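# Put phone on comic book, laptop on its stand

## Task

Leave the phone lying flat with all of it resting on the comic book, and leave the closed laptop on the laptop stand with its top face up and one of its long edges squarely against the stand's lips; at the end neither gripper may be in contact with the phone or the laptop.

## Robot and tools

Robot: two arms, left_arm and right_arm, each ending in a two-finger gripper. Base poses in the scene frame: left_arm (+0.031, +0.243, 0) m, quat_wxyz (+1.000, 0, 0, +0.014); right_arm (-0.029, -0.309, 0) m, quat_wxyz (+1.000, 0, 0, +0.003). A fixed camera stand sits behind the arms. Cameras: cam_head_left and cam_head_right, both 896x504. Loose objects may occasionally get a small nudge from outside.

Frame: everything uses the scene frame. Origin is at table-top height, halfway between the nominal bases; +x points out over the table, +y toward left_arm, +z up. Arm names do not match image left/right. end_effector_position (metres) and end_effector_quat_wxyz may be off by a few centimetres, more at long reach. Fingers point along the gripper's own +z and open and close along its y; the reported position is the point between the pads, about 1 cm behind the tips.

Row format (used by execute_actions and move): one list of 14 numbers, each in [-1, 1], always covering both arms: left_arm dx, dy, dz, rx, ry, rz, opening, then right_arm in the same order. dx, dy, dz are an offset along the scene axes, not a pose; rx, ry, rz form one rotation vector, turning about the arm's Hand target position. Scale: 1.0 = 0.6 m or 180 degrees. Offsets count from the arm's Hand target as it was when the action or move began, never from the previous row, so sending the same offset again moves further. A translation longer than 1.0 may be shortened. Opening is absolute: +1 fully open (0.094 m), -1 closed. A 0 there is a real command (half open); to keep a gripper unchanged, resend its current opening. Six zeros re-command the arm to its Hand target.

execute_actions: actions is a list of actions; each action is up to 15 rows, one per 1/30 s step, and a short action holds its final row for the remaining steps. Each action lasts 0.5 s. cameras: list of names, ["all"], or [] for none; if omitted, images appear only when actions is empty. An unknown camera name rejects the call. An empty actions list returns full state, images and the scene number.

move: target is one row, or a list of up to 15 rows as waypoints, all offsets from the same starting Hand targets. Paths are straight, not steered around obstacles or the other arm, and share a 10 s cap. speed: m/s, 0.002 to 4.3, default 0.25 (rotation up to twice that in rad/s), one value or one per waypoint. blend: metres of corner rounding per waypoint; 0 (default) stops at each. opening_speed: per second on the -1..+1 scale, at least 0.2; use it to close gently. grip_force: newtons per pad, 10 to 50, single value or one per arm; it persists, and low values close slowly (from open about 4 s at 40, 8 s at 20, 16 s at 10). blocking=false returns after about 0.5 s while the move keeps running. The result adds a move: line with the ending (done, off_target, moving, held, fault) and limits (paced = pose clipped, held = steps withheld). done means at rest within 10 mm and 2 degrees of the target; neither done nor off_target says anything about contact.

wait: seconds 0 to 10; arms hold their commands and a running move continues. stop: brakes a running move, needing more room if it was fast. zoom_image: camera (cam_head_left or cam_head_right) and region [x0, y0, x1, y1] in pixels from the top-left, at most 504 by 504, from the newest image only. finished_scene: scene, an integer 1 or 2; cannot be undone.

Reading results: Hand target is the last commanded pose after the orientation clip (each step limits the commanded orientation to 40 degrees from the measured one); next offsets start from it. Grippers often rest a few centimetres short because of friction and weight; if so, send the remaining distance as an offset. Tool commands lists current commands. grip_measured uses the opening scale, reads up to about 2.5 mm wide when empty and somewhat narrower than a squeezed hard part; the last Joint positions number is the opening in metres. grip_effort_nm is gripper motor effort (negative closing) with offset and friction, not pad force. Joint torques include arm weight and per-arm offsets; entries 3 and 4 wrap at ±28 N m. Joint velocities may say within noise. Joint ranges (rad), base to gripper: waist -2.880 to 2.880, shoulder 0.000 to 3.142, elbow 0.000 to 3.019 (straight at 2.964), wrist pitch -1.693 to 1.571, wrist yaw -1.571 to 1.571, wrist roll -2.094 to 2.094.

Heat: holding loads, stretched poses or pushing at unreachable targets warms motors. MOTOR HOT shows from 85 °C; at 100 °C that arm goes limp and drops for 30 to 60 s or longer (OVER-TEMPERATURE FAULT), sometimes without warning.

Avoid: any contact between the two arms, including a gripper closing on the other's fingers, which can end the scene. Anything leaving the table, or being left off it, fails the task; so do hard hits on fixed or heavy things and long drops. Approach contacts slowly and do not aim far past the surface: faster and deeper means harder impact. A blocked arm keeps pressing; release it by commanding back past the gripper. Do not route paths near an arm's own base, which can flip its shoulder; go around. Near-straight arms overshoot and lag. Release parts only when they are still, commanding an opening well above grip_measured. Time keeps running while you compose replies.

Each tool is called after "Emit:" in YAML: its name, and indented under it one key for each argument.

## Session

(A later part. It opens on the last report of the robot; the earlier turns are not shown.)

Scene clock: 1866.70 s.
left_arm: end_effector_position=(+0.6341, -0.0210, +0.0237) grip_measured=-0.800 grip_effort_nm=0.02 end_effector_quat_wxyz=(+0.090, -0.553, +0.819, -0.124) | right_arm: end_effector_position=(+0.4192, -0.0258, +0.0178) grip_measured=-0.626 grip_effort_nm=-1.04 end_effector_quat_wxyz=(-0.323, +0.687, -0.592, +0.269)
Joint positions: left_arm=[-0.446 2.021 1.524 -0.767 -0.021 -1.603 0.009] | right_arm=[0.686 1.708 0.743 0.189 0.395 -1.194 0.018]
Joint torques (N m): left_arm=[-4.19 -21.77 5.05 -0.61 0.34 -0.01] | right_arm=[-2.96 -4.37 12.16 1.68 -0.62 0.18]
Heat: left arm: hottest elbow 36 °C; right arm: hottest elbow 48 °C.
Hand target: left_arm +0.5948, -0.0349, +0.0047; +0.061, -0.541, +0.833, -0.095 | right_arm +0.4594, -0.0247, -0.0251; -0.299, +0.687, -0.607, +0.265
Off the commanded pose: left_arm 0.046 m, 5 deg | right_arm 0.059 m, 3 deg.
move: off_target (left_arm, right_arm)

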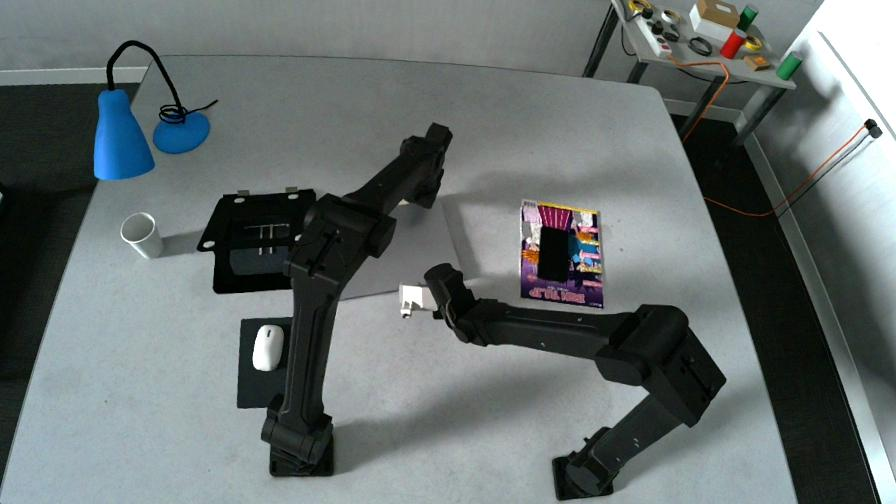

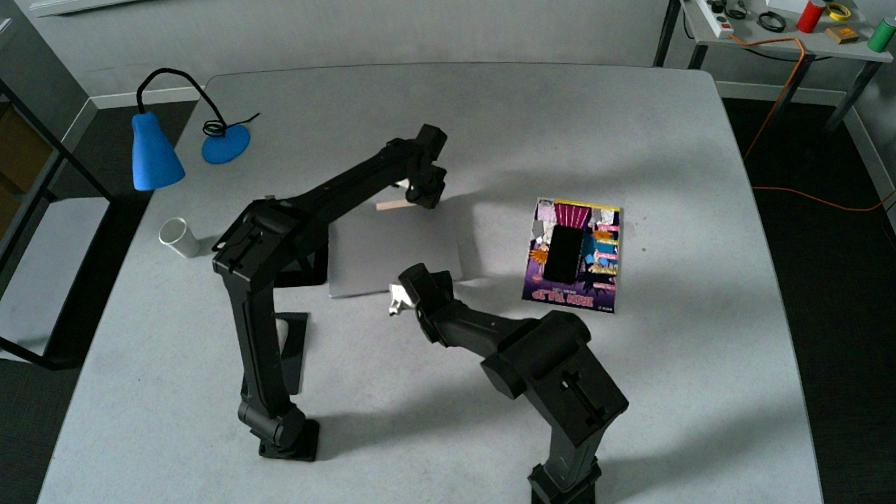

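Emit:
move:
  target:
    - [0, 0, 0, 0, 0, 0, -0.8, 0, 0, 0.0583, 0.0027, -0.0221, 0, -0.8]
    - [0, 0, 0, 0, 0, 0, -0.8, 0, 0, 0.1417, 0.0102, -0.0827, 0, -0.8]
  speed: 0.04
  blend: [0.02, 0]
  cameras: ["all"]

Emit:
zoom_image:
  camera: "cam_head_right"
  region: [280, 150, 500, 340]

Scene clock: 1879.63 s.
left_arm: end_effector_position=(+0.6372, -0.0202, +0.0277) grip_measured=-0.800 grip_effort_nm=0.02 end_effector_quat_wxyz=(+0.099, -0.554, +0.817, -0.127) | right_arm: end_effector_position=(+0.4274, -0.0298, +0.0252) grip_measured=-0.666 grip_effort_nm=-1.03 end_effector_quat_wxyz=(-0.344, +0.678, -0.568, +0.314)
Joint positions: left_arm=[-0.446 2.015 1.524 -0.758 -0.032 -1.603 0.009] | right_arm=[0.688 1.727 0.715 0.331 0.454 -1.273 0.016]
Joint torques (N m): left_arm=[-4.07 -21.83 5.19 -0.83 0.73 -0.01] | right_arm=[-1.03 -16.62 8.69 3.95 1.13 0.03]
Motor temperatures (°C): left_arm=[22 31 36 23 26 23 27] | right_arm=[26 38 50 25 25 23 27]
Heat: left arm: hottest elbow 36 °C; right arm: hottest elbow 50 °C.
Hand target: left_arm +0.5949, -0.0350, +0.0048; +0.062, -0.541, +0.833, -0.095 | right_arm +0.4593, -0.0247, +0.0599; -0.386, +0.642, -0.568, +0.342
Off the commanded pose: left_arm 0.050 m, 6 deg | right_arm 0.047 m, 7 deg.
move: off_target (left_arm, right_arm); blend cut to 0.0176 m at target 1

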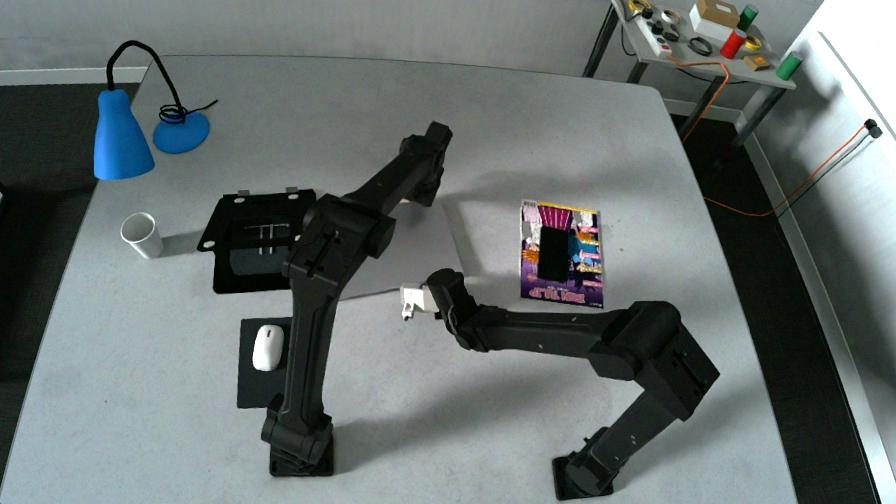

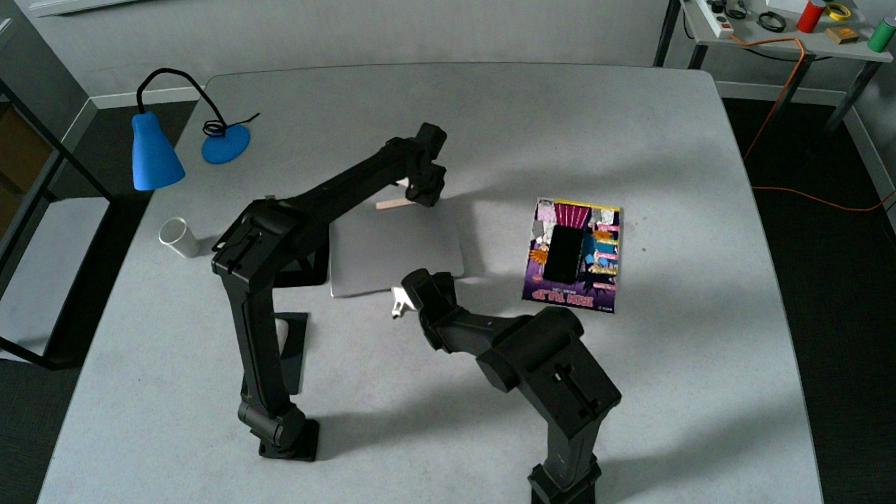

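Scaled by 2.291.

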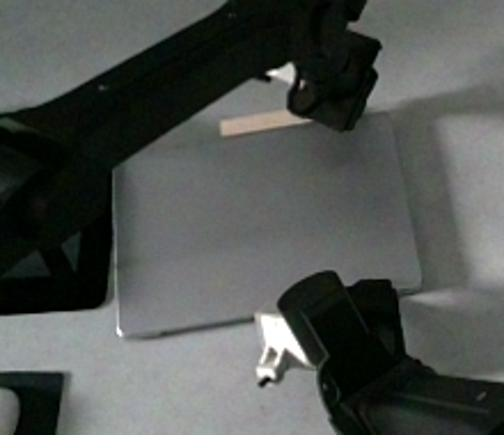

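Emit:
move:
  target: [0, 0, 0, 0, 0, 0, -0.8, 0, 0, 0.0667, 0.0034, -0.0276, 0, -0.8]
  speed: 0.04
  cameras: ["all"]

Emit:
zoom_image:
  camera: "cam_head_right"
  region: [280, 150, 500, 340]

Scene clock: 1884.43 s.
left_arm: end_effector_position=(+0.6371, -0.0209, +0.0282) grip_measured=-0.800 grip_effort_nm=0.02 end_effector_quat_wxyz=(+0.097, -0.553, +0.817, -0.128) | right_arm: end_effector_position=(+0.4270, -0.0326, +0.0329) grip_measured=-0.686 grip_effort_nm=-1.02 end_effector_quat_wxyz=(-0.350, +0.675, -0.557, +0.334)
Joint positions: left_arm=[-0.446 2.014 1.524 -0.758 -0.028 -1.603 0.009] | right_arm=[0.694 1.717 0.698 0.374 0.484 -1.307 0.015]
Joint torques (N m): left_arm=[-5.25 -21.36 5.31 -0.79 0.57 -0.05] | right_arm=[-0.73 -21.42 8.39 3.88 1.16 0.02]
Heat: left arm: hottest elbow 36 °C; right arm: hottest elbow 50 °C.
Hand target: left_arm +0.5949, -0.0350, +0.0050; +0.062, -0.541, +0.833, -0.095 | right_arm +0.4594, -0.0246, +0.1001; -0.414, +0.624, -0.552, +0.366
Off the commanded pose: left_arm 0.050 m, 6 deg | right_arm 0.075 m, 10 deg.
move: off_target (left_arm, right_arm)

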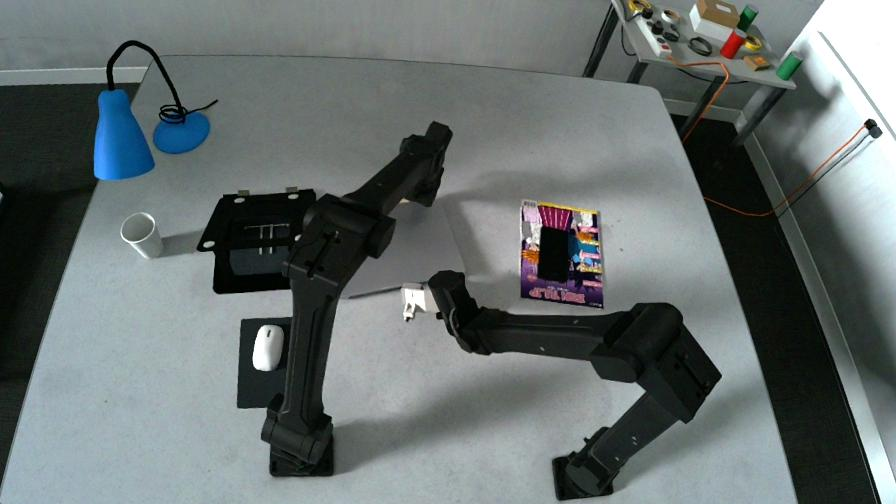

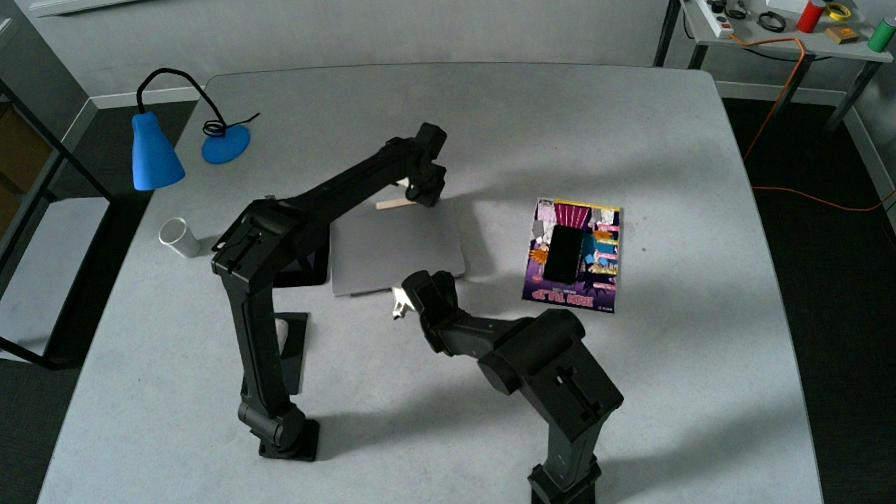

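Scaled by 2.291.

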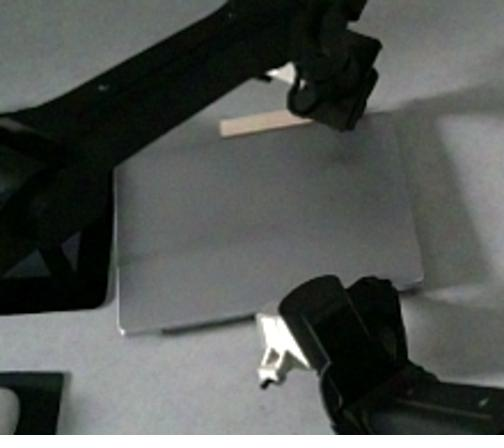

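Emit:
move:
  target: [0, 0, 0, 0, 0, 0, -0.8, 0, 0, 0.05, 0.002, -0.0165, 0, -0.8]
  speed: 0.04
  cameras: ["all"]

Emit:
zoom_image:
  camera: "cam_head_right"
  region: [280, 150, 500, 340]

Scene clock: 1889.97 s.
left_arm: end_effector_position=(+0.6371, -0.0208, +0.0282) grip_measured=-0.800 grip_effort_nm=0.02 end_effector_quat_wxyz=(+0.097, -0.553, +0.817, -0.128) | right_arm: end_effector_position=(+0.4291, -0.0334, +0.0594) grip_measured=-0.720 grip_effort_nm=-1.02 end_effector_quat_wxyz=(-0.364, +0.667, -0.548, +0.351)
Joint positions: left_arm=[-0.446 2.014 1.524 -0.758 -0.029 -1.603 0.009] | right_arm=[0.695 1.663 0.692 0.379 0.502 -1.337 0.013]
Joint torques (N m): left_arm=[-4.48 -21.01 5 -0.77 0.63 0.02] | right_arm=[-0.56 -21.01 9.1 3.93 1.07 0.06]
Heat: left arm: hottest elbow 36 °C; right arm: hottest elbow 49 °C.
Hand target: left_arm +0.5949, -0.0350, +0.0050; +0.062, -0.541, +0.833, -0.095 | right_arm +0.4594, -0.0246, +0.1299; -0.430, +0.613, -0.543, +0.380
Off the commanded pose: left_arm 0.050 m, 6 deg | right_arm 0.077 m, 10 deg.
move: off_target (left_arm, right_arm)

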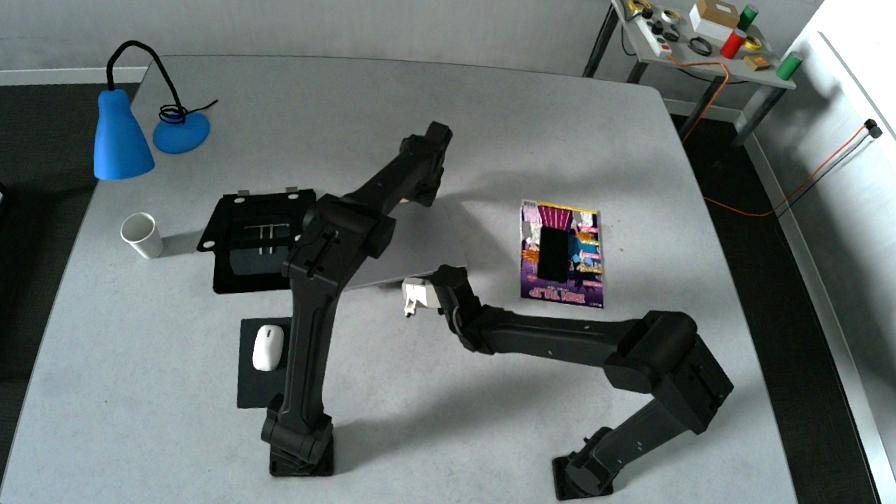

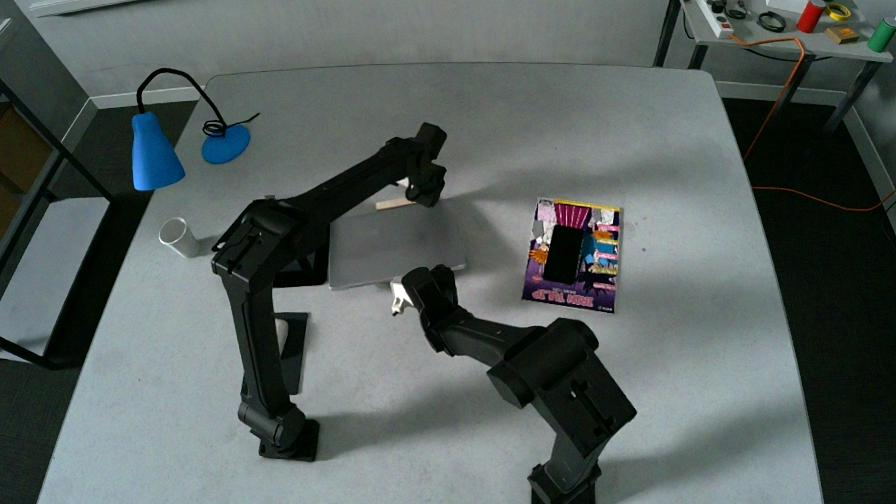

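Scaled by 2.291.

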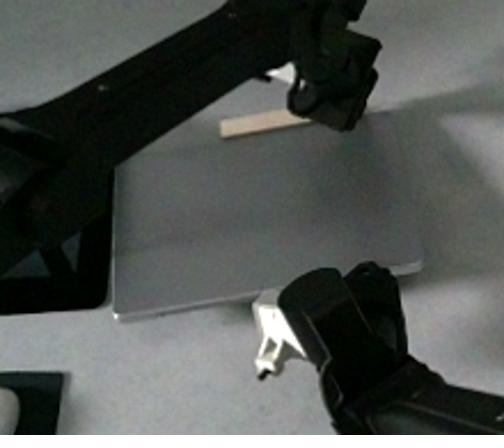

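Emit:
move:
  target:
    - [0.0752, 0.025, 0.175, 0, 0, 0, -0.8, -0.0167, 0, 0, 0, 0, 0, -0.8]
    - [-0.2248, 0.2417, 0.2917, -0.0174, -0.1138, 0.0815, -0.8, -0.0167, 0, 0, 0, 0, 0, -0.8]
  speed: [0.12, 0.2]
  blend: [0.02, 0]

Emit:
move:
  target:
    - [-0.225, 0.0667, -0.1, -0.0173, -0.1137, 0.0815, -0.1, 0, 0, 0, 0, 0, 0, -0.8]
    - [-0.2083, 0.065, -0.25, -0.0173, -0.1137, 0.0815, -0.1, 0, 0, 0, 0, 0, 0, -0.8]
  speed: [0.2, 0.1]
  blend: [0.02, 0]
  cameras: ["all"]

Emit:
zoom_image:
  camera: "cam_head_right"
  region: [280, 150, 500, 340]

Emit:
zoom_image:
  camera: "cam_head_left"
  region: [260, 150, 480, 340]

Scene clock: 1921.83 s.
left_arm: end_effector_position=(+0.4575, +0.1034, +0.1770) grip_measured=-0.800 grip_effort_nm=0.02 end_effector_quat_wxyz=(+0.199, -0.610, +0.741, -0.197) | right_arm: end_effector_position=(+0.4302, -0.0358, +0.0656) grip_measured=-0.727 grip_effort_nm=-1.04 end_effector_quat_wxyz=(-0.366, +0.661, -0.546, +0.361)
Joint positions: left_arm=[-0.401 1.227 0.9 -0.695 -0.15 -1.708 0.009] | right_arm=[0.696 1.654 0.688 0.392 0.52 -1.348 0.013]
Joint torques (N m): left_arm=[-0.85 -11.46 9.76 1.57 -0.25 -0.04] | right_arm=[0.44 -21.25 8.17 3.6 0.8 0.2]
Heat: left arm: hottest elbow 36 °C; right arm: hottest elbow 48 °C.
Hand target: left_arm +0.4599, +0.1099, +0.1799; +0.205, -0.618, +0.731, -0.204 | right_arm +0.4493, -0.0246, +0.1300; -0.430, +0.613, -0.543, +0.380
Off the commanded pose: left_arm 0.008 m, 2 deg | right_arm 0.068 m, 9 deg.
move: off_target (right_arm)

Scene clock: 1924.73 s.
left_arm: end_effector_position=(+0.3373, +0.1475, +0.0335) grip_measured=-0.102 grip_effort_nm=0.13 end_effector_quat_wxyz=(-0.339, +0.667, -0.591, +0.303) | right_arm: end_effector_position=(+0.4302, -0.0358, +0.0656) grip_measured=-0.727 grip_effort_nm=-1.04 end_effector_quat_wxyz=(-0.366, +0.661, -0.546, +0.361)
Joint positions: left_arm=[-0.616 1.17 0.182 0.227 -0.551 -2.037 0.042] | right_arm=[0.696 1.654 0.688 0.392 0.52 -1.348 0.013]
Joint torques (N m): left_arm=[-1.49 -4.66 6.12 1.95 -0.29 0.1] | right_arm=[0.38 -21.19 8.18 3.6 0.8 0.2]
Heat: left arm: hottest elbow 36 °C; right arm: hottest elbow 48 °C.
Hand target: left_arm +0.3351, +0.1490, +0.0300; -0.339, +0.666, -0.592, +0.302 | right_arm +0.4493, -0.0246, +0.1300; -0.430, +0.613, -0.543, +0.380
Off the commanded pose: left_arm 0.005 m, 0 deg | right_arm 0.068 m, 9 deg.
move: off_target (right_arm)

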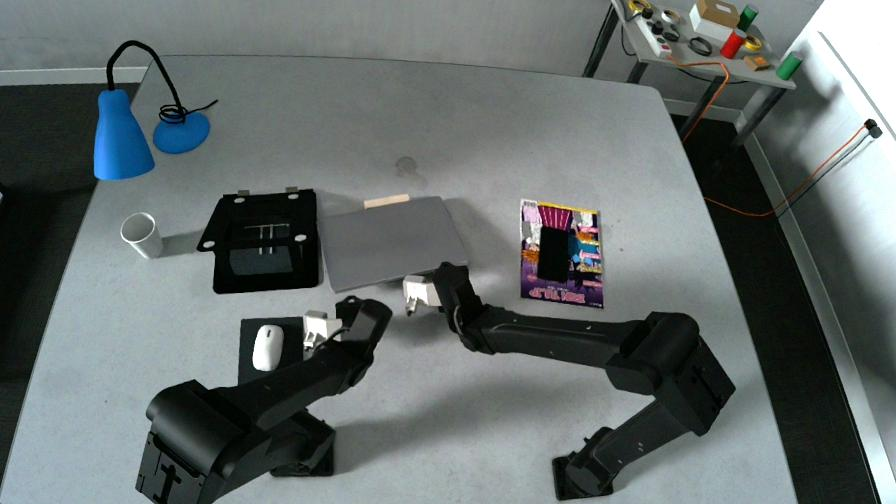

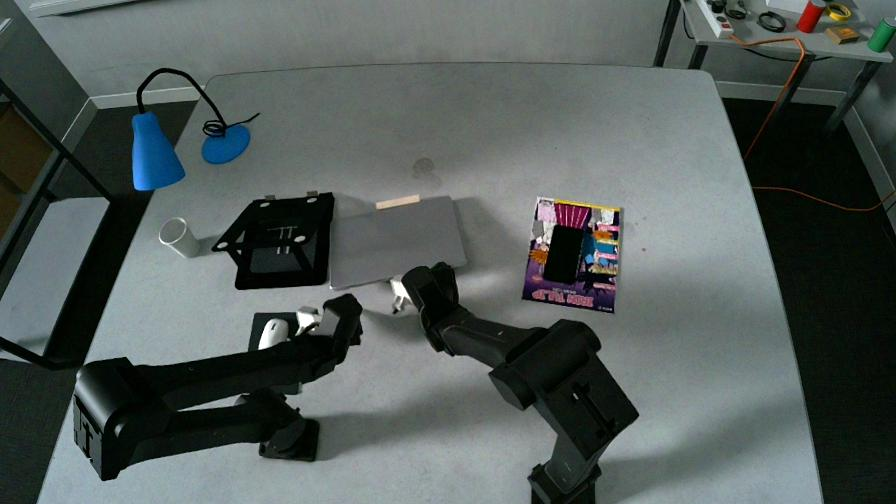

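Scaled by 2.291.

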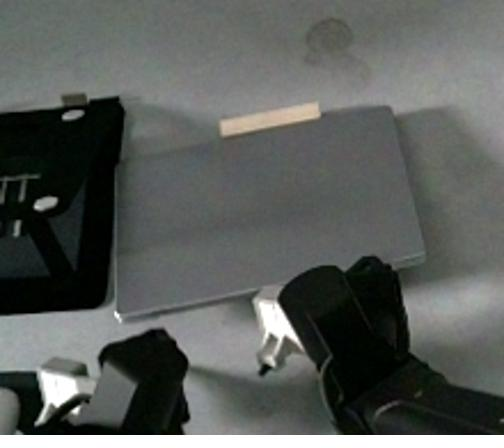

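Scaled by 2.291.

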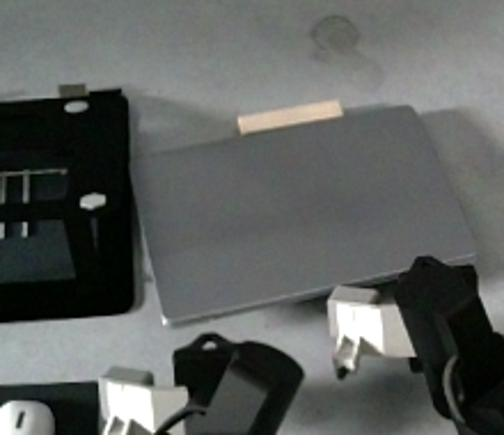

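Emit:
zoom_image:
  camera: "cam_head_left"
  region: [315, 245, 425, 325]

Emit:
zoom_image:
  camera: "cam_head_right"
  region: [315, 245, 425, 325]

Scaled by 4.582.

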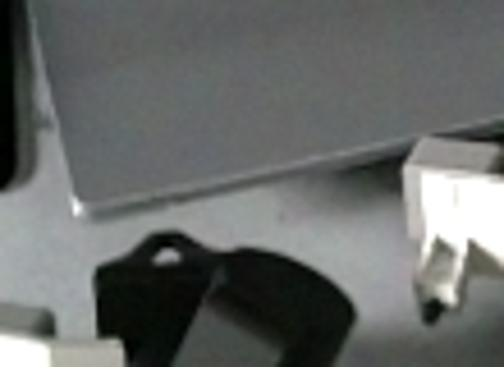

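Scaled by 4.582.

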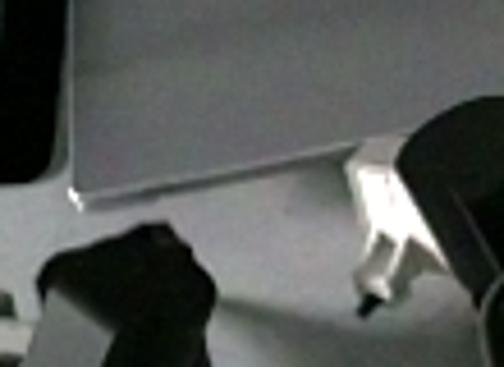

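Emit:
move:
  target:
    - [0.0, 0.0, -0.0183, -0.0039, 0.0331, 0, -0.1, 0, 0, 0, 0, 0, 0, -0.8]
    - [0.0827, 0.0098, -0.0217, -0.0039, 0.0331, 0, -0.1, 0, 0, 0, 0, 0, 0, -0.8]
  speed: [0.08, 0.06]
  blend: [0.0, 0]
  cameras: ["all"]

Emit:
zoom_image:
  camera: "cam_head_left"
  region: [300, 190, 460, 330]

Emit:
zoom_image:
  camera: "cam_head_right"
  region: [300, 190, 460, 330]

Scene clock: 1955.13 s.
left_arm: end_effector_position=(+0.3748, +0.1508, +0.0256) grip_measured=-0.102 grip_effort_nm=0.13 end_effector_quat_wxyz=(-0.305, +0.678, -0.604, +0.287) | right_arm: end_effector_position=(+0.4316, -0.0355, +0.0721) grip_measured=-0.733 grip_effort_nm=-1.03 end_effector_quat_wxyz=(-0.373, +0.655, -0.547, +0.363)
Joint positions: left_arm=[-0.481 1.28 0.276 0.222 -0.403 -1.969 0.042] | right_arm=[0.696 1.645 0.688 0.401 0.524 -1.345 0.013]
Joint torques (N m): left_arm=[-0.15 -2.32 9.29 1.07 0.11 0.23] | right_arm=[0.32 -20.42 8.32 3.3 0.68 0.16]
Heat: left arm: hottest elbow 36 °C; right arm: hottest elbow 48 °C.
Hand target: left_arm +0.3847, +0.1549, +0.0169; -0.304, +0.682, -0.607, +0.271 | right_arm +0.4493, -0.0246, +0.1300; -0.430, +0.613, -0.543, +0.380
Off the commanded pose: left_arm 0.014 m, 2 deg | right_arm 0.061 m, 8 deg.
move: off_target (left_arm, right_arm)

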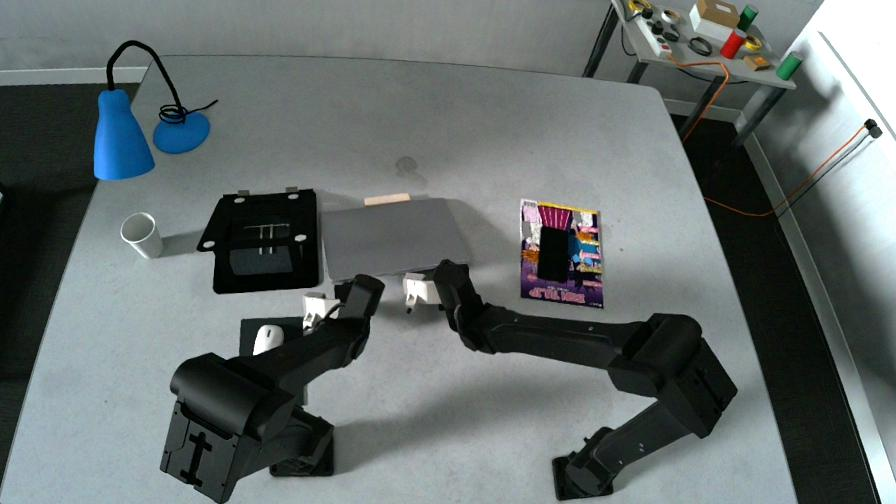

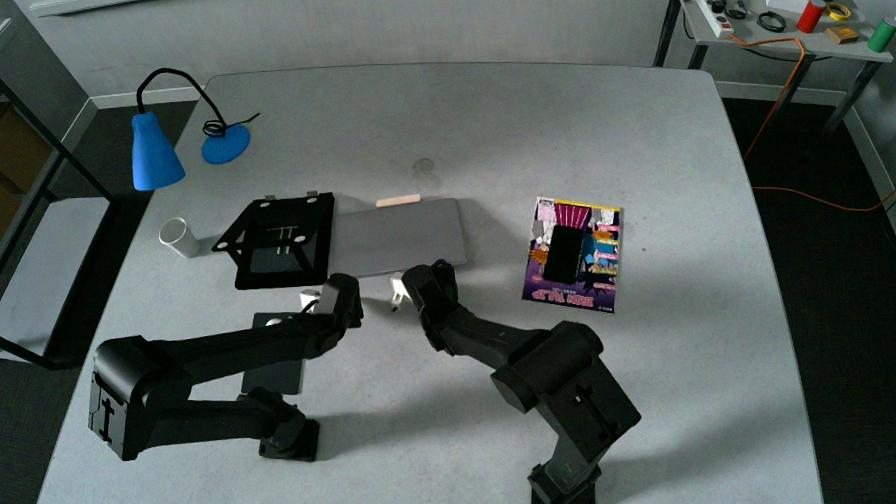

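Scaled by 3.150.

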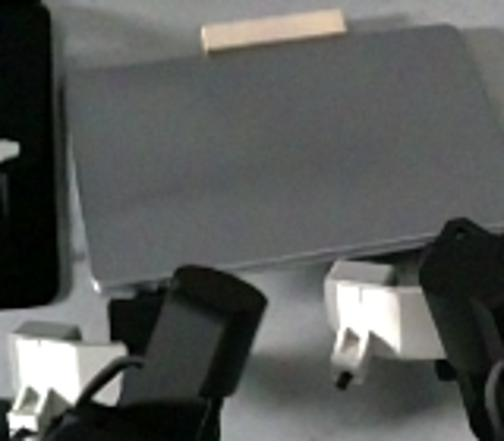

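Scaled by 3.150.

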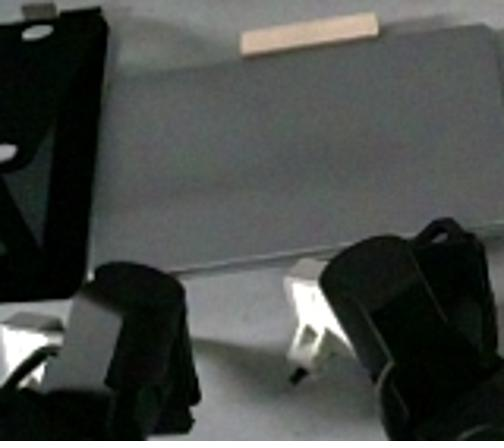

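Emit:
move:
  target:
    - [-0.0662, -0.0082, 0.0218, 0.0026, -0.0221, 0, 0.3, 0, 0, 0, 0, 0, 0, -0.8]
    - [-0.0662, -0.0082, 0.0435, 0.0026, -0.0221, 0, 0.3, 0, 0, 0, 0, 0, 0, -0.8]
  speed: [0.1, 0.06]
  blend: [0.01, 0]
  cameras: ["all"]

Emit:
zoom_image:
  camera: "cam_head_left"
  region: [300, 190, 480, 330]

Emit:
zoom_image:
  camera: "cam_head_right"
  region: [300, 190, 480, 330]

Scene clock: 1968.03 s.
left_arm: end_effector_position=(+0.3468, +0.1538, +0.0403) grip_measured=+0.298 grip_effort_nm=0.13 end_effector_quat_wxyz=(-0.329, +0.673, -0.598, +0.286) | right_arm: end_effector_position=(+0.4329, -0.0344, +0.0802) grip_measured=-0.738 grip_effort_nm=-1.04 end_effector_quat_wxyz=(-0.382, +0.649, -0.547, +0.365)
Joint positions: left_arm=[-0.559 1.134 0.223 0.126 -0.501 -2.007 0.061] | right_arm=[0.696 1.633 0.688 0.409 0.525 -1.345 0.012]
Joint torques (N m): left_arm=[-2.78 -6.95 7.41 0.88 -0.42 -0.01] | right_arm=[0.44 -19.31 8.53 2.97 0.65 0.17]
Heat: left arm: hottest elbow 36 °C; right arm: hottest elbow 48 °C.
Hand target: left_arm +0.3450, +0.1499, +0.0430; -0.327, +0.671, -0.598, +0.292 | right_arm +0.4493, -0.0246, +0.1298; -0.430, +0.613, -0.542, +0.380
Off the commanded pose: left_arm 0.005 m, 1 deg | right_arm 0.053 m, 7 deg.
move: off_target (right_arm); blend cut to 0.0065 m at target 1

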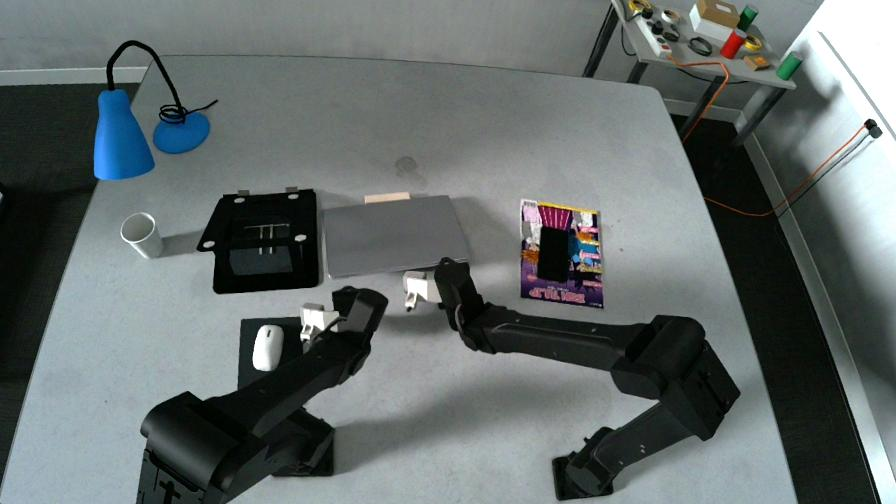

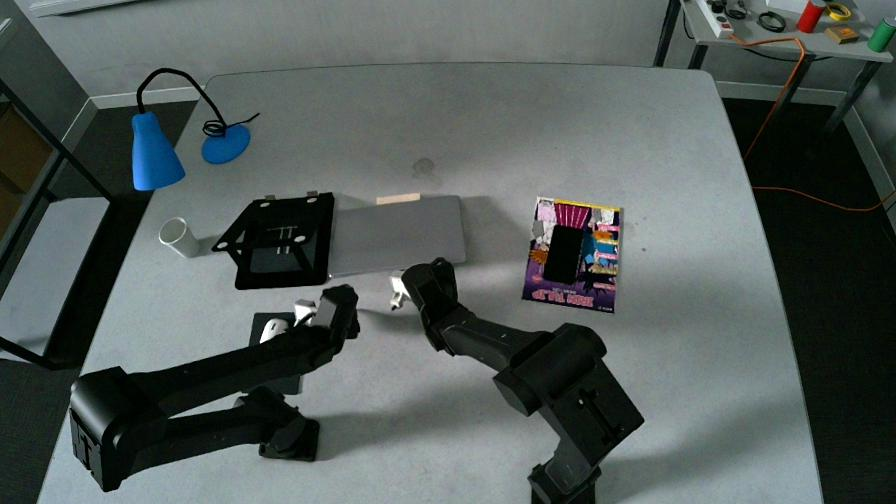

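Scaled by 2.800.

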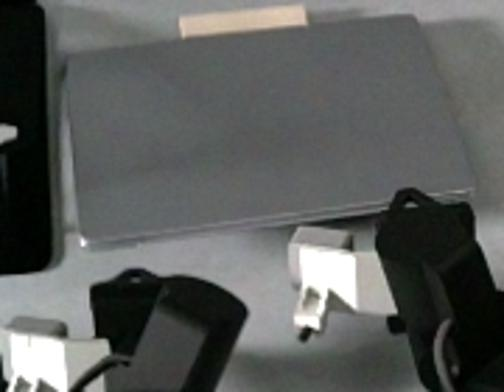

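Scaled by 2.800.

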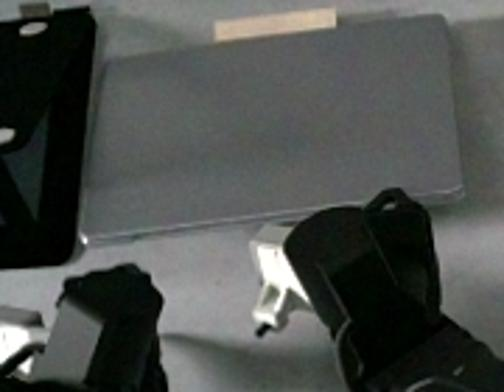

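Emit:
move:
  target: [0.1523, 0.0179, 0, 0, 0, 0, 0.3, 0, 0, 0, 0, 0, 0, -0.8]
  speed: 0.08
  cameras: ["all"]

Emit:
zoom_image:
  camera: "cam_head_left"
  region: [300, 190, 480, 330]

Emit:
zoom_image:
  camera: "cam_head_right"
  region: [300, 190, 480, 330]

Scene clock: 1984.60 s.
left_arm: end_effector_position=(+0.4081, +0.1609, +0.0342) grip_measured=+0.298 grip_effort_nm=0.13 end_effector_quat_wxyz=(-0.318, +0.670, -0.609, +0.282) | right_arm: end_effector_position=(+0.4331, -0.0350, +0.0804) grip_measured=-0.738 grip_effort_nm=-1.04 end_effector_quat_wxyz=(-0.386, +0.641, -0.556, +0.362)
Joint positions: left_arm=[-0.402 1.331 0.344 0.236 -0.364 -1.88 0.061] | right_arm=[0.696 1.633 0.688 0.409 0.529 -1.319 0.012]
Joint torques (N m): left_arm=[0.67 -4.66 12.18 2.04 -0.06 0.18] | right_arm=[0.44 -19.25 8.59 2.92 0.59 -0.05]
Heat: left arm: hottest elbow 36 °C; right arm: hottest elbow 48 °C.
Hand target: left_arm +0.4364, +0.1607, +0.0430; -0.327, +0.671, -0.598, +0.292 | right_arm +0.4493, -0.0246, +0.1298; -0.430, +0.613, -0.543, +0.380
Off the commanded pose: left_arm 0.030 m, 2 deg | right_arm 0.053 m, 7 deg.
move: off_target (left_arm, right_arm)

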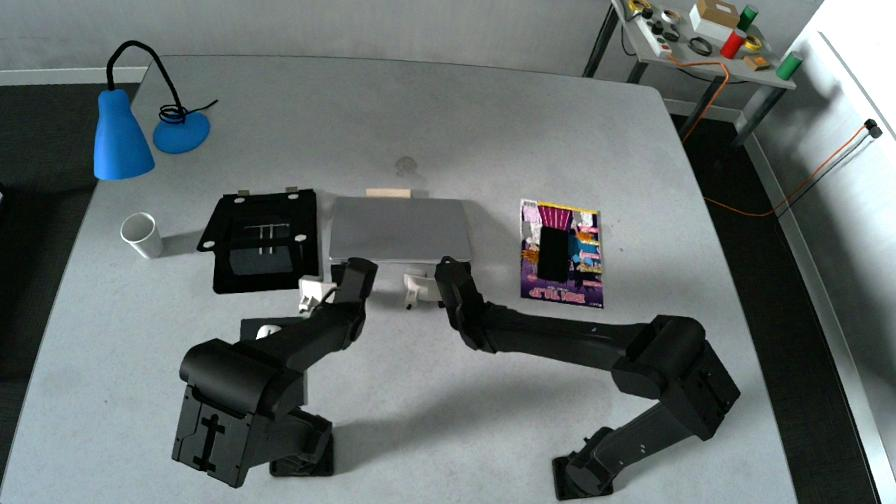

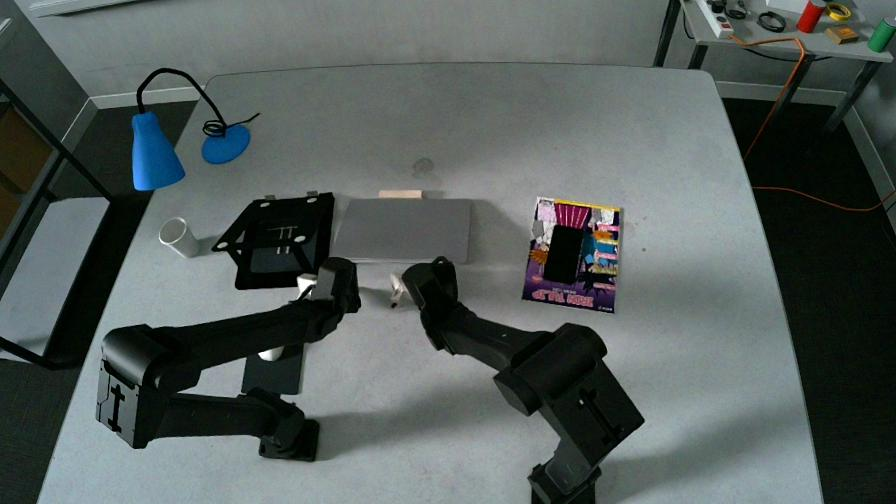

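Scaled by 2.800.

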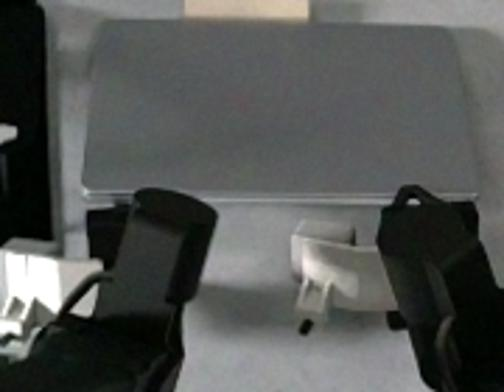

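Scaled by 2.800.

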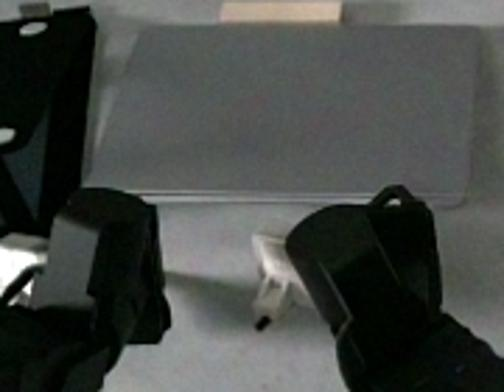

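Emit:
move:
  target:
    - [-0.119, -0.0095, 0.0117, 0, 0, 0, 0.3, 0, 0, 0, 0, 0, 0, -0.8]
    - [-0.119, -0.0095, 0.0417, 0.0034, -0.0443, -0.0281, 0.3, 0, 0, 0, 0, 0, 0, -0.8]
  speed: [0.1, 0.08]
  blend: [0.01, 0]
  cameras: ["all"]

Emit:
zoom_image:
  camera: "cam_head_left"
  region: [300, 190, 480, 330]

Emit:
zoom_image:
  camera: "cam_head_right"
  region: [300, 190, 480, 330]

Scene clock: 2011.57 s.
left_arm: end_effector_position=(+0.3655, +0.1558, +0.0636) grip_measured=+0.298 grip_effort_nm=0.13 end_effector_quat_wxyz=(-0.354, +0.627, -0.606, +0.339) | right_arm: end_effector_position=(+0.4331, -0.0353, +0.0804) grip_measured=-0.739 grip_effort_nm=-1.04 end_effector_quat_wxyz=(-0.385, +0.643, -0.553, +0.364)
Joint positions: left_arm=[-0.489 1.116 0.193 0.317 -0.422 -1.842 0.061] | right_arm=[0.696 1.633 0.688 0.409 0.53 -1.326 0.012]
Joint torques (N m): left_arm=[-1.73 -5.89 6.87 2.29 -0.12 0.14] | right_arm=[0.44 -19.19 8.57 2.95 0.51 0]
Motor temperatures (°C): left_arm=[22 28 39 24 26 23 26] | right_arm=[26 43 48 26 26 23 29]
Heat: left arm: hottest elbow 39 °C; right arm: hottest elbow 48 °C.
Hand target: left_arm +0.3650, +0.1550, +0.0680; -0.358, +0.621, -0.604, +0.349 | right_arm +0.4493, -0.0246, +0.1298; -0.430, +0.613, -0.542, +0.380
Off the commanded pose: left_arm 0.005 m, 1 deg | right_arm 0.053 m, 7 deg.
move: off_target (right_arm)

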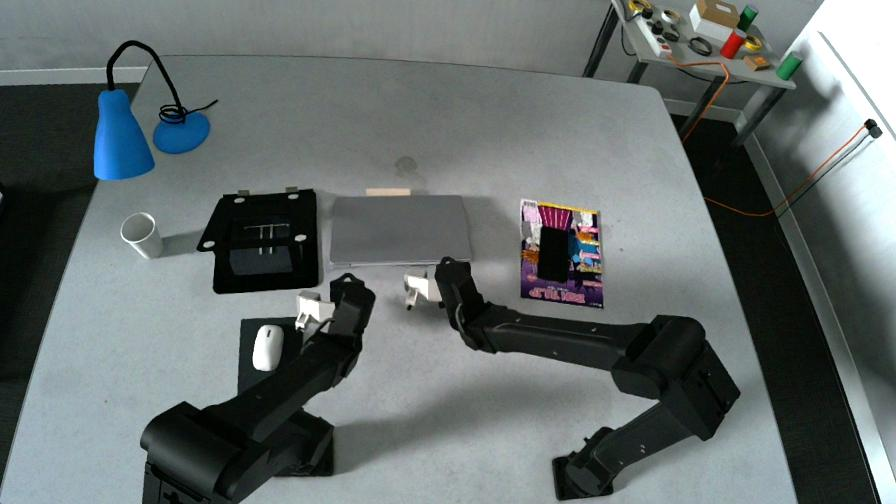

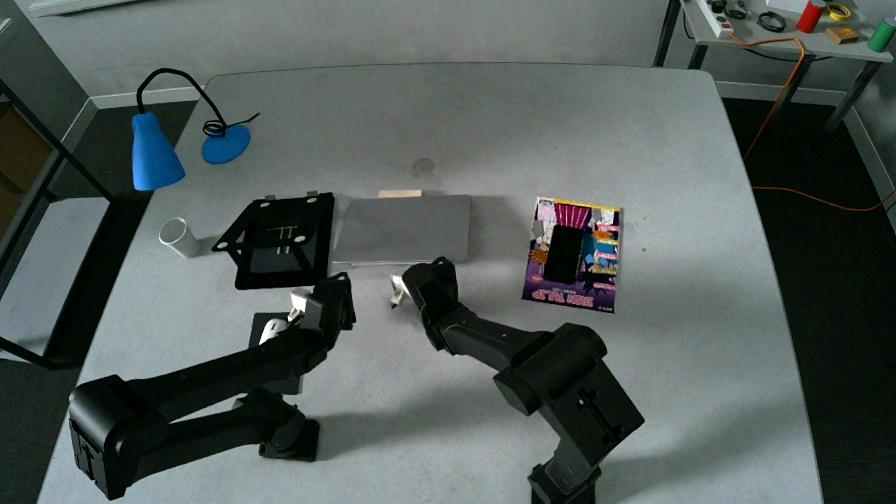

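Scaled by 2.800.

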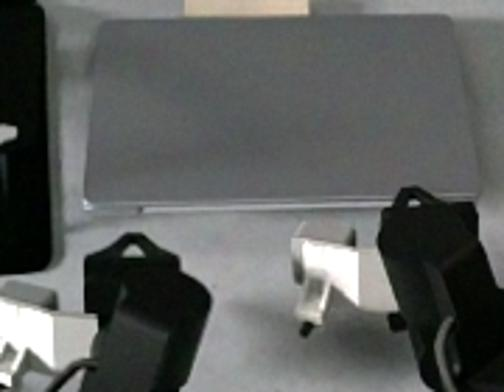

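Scaled by 2.800.

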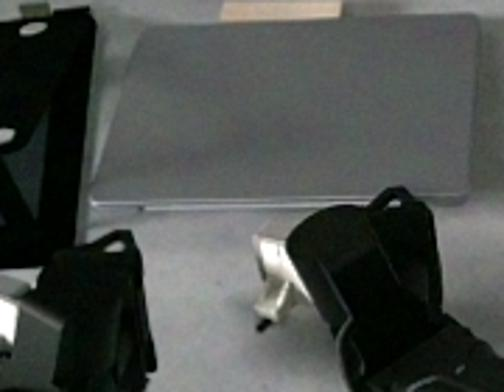

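Emit:
move:
  target: [0.17, 0, 0, 0, 0, 0, 0.3, 0, 0, 0, 0, 0, 0, -0.8]
  speed: 0.08
  cameras: ["all"]

Emit:
zoom_image:
  camera: "cam_head_left"
  region: [270, 160, 520, 320]

Scene clock: 2032.13 s.
left_arm: end_effector_position=(+0.4410, +0.1573, +0.0495) grip_measured=+0.298 grip_effort_nm=0.13 end_effector_quat_wxyz=(-0.344, +0.626, -0.618, +0.329) | right_arm: end_effector_position=(+0.4331, -0.0353, +0.0804) grip_measured=-0.739 grip_effort_nm=-1.04 end_effector_quat_wxyz=(-0.385, +0.643, -0.553, +0.364)
Joint positions: left_arm=[-0.354 1.397 0.363 0.425 -0.294 -1.754 0.061] | right_arm=[0.696 1.633 0.688 0.409 0.53 -1.326 0.012]
Joint torques (N m): left_arm=[-0.38 -7.65 11.4 2.36 -0.07 0.18] | right_arm=[0.44 -19.25 8.58 2.93 0.52 0]
Heat: left arm: hottest elbow 37 °C; right arm: hottest elbow 48 °C.
Hand target: left_arm +0.4669, +0.1549, +0.0680; -0.358, +0.621, -0.604, +0.349 | right_arm +0.4493, -0.0246, +0.1298; -0.430, +0.613, -0.542, +0.380
Off the commanded pose: left_arm 0.032 m, 3 deg | right_arm 0.053 m, 7 deg.
move: off_target (left_arm, right_arm)

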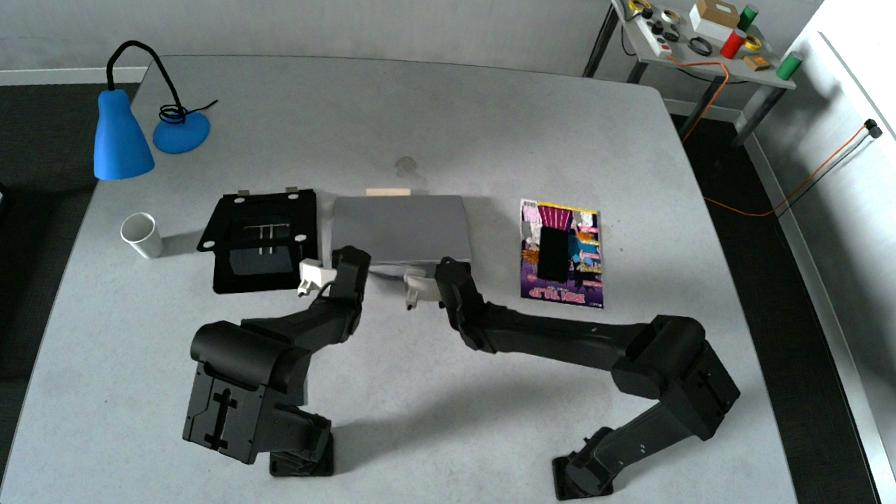

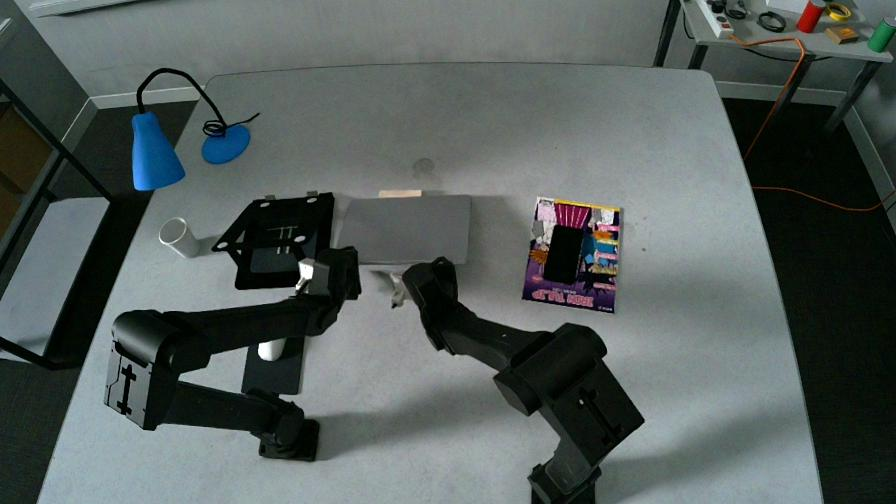

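Scaled by 2.016.

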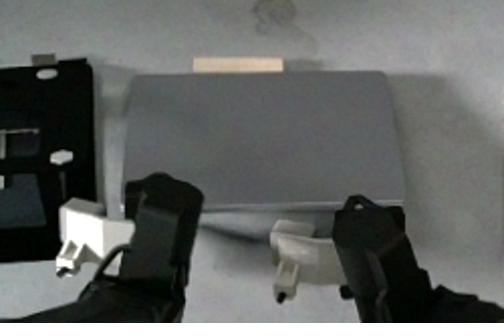

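Emit:
move:
  target: [0.045, 0, 0.005, 0, 0, 0, 0.3, 0, 0, 0, 0, 0, 0, -0.8]
  speed: 0.08
  cameras: ["all"]

Emit:
zoom_image:
  camera: "cam_head_left"
  region: [310, 180, 490, 300]

Emit:
zoom_image:
  camera: "cam_head_right"
  region: [310, 180, 490, 300]

Scene clock: 2040.10 s.
left_arm: end_effector_position=(+0.4695, +0.1560, +0.0546) grip_measured=+0.298 grip_effort_nm=0.13 end_effector_quat_wxyz=(-0.346, +0.625, -0.615, +0.334) | right_arm: end_effector_position=(+0.4331, -0.0353, +0.0804) grip_measured=-0.739 grip_effort_nm=-1.04 end_effector_quat_wxyz=(-0.385, +0.643, -0.553, +0.364)
Joint positions: left_arm=[-0.328 1.45 0.432 0.425 -0.272 -1.741 0.061] | right_arm=[0.696 1.633 0.688 0.409 0.53 -1.326 0.012]
Joint torques (N m): left_arm=[-0.26 -8.82 11.49 1.96 -0.06 0.14] | right_arm=[0.38 -19.19 8.57 2.95 0.52 -0.01]
Heat: left arm: hottest elbow 38 °C; right arm: hottest elbow 48 °C.
Hand target: left_arm +0.4939, +0.1550, +0.0710; -0.358, +0.621, -0.604, +0.349 | right_arm +0.4493, -0.0246, +0.1298; -0.430, +0.613, -0.542, +0.380
Off the commanded pose: left_arm 0.029 m, 3 deg | right_arm 0.053 m, 7 deg.
move: off_target (left_arm, right_arm)

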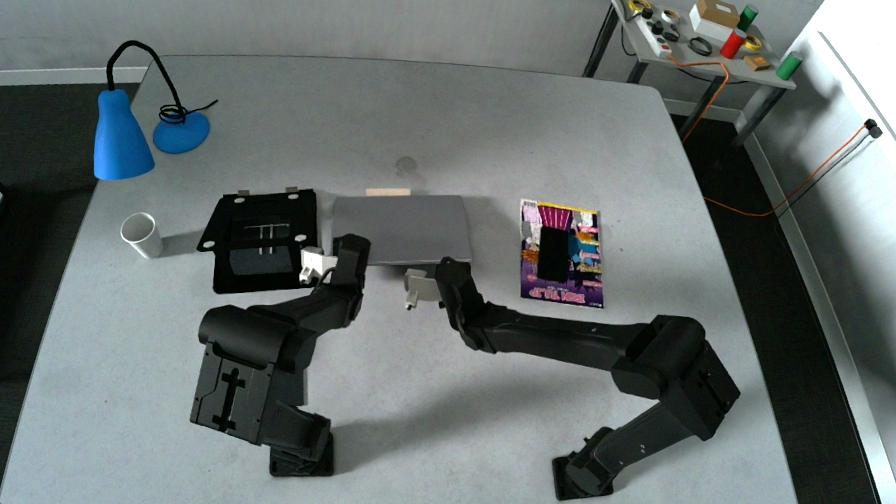

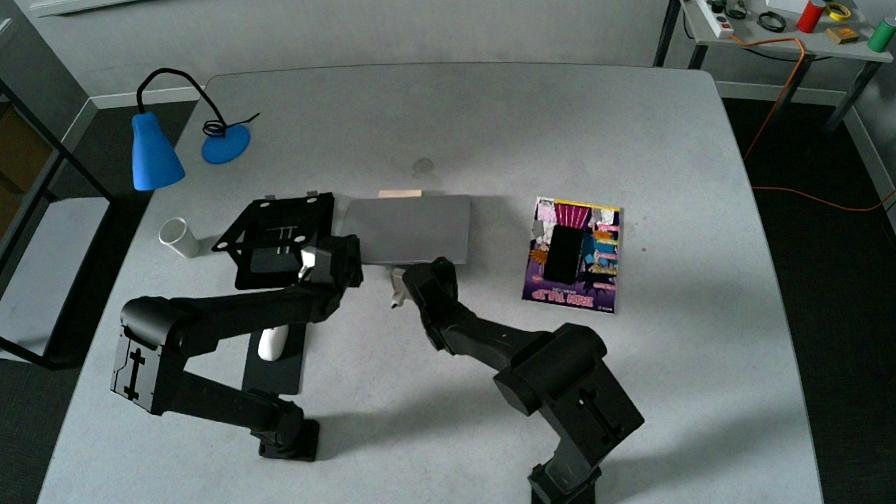

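Scaled by 2.800.

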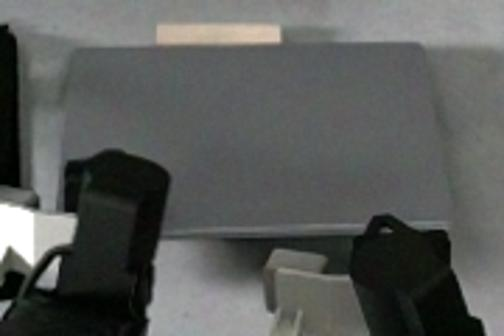

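Scaled by 2.800.

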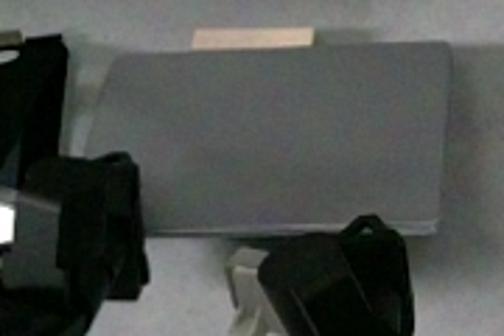

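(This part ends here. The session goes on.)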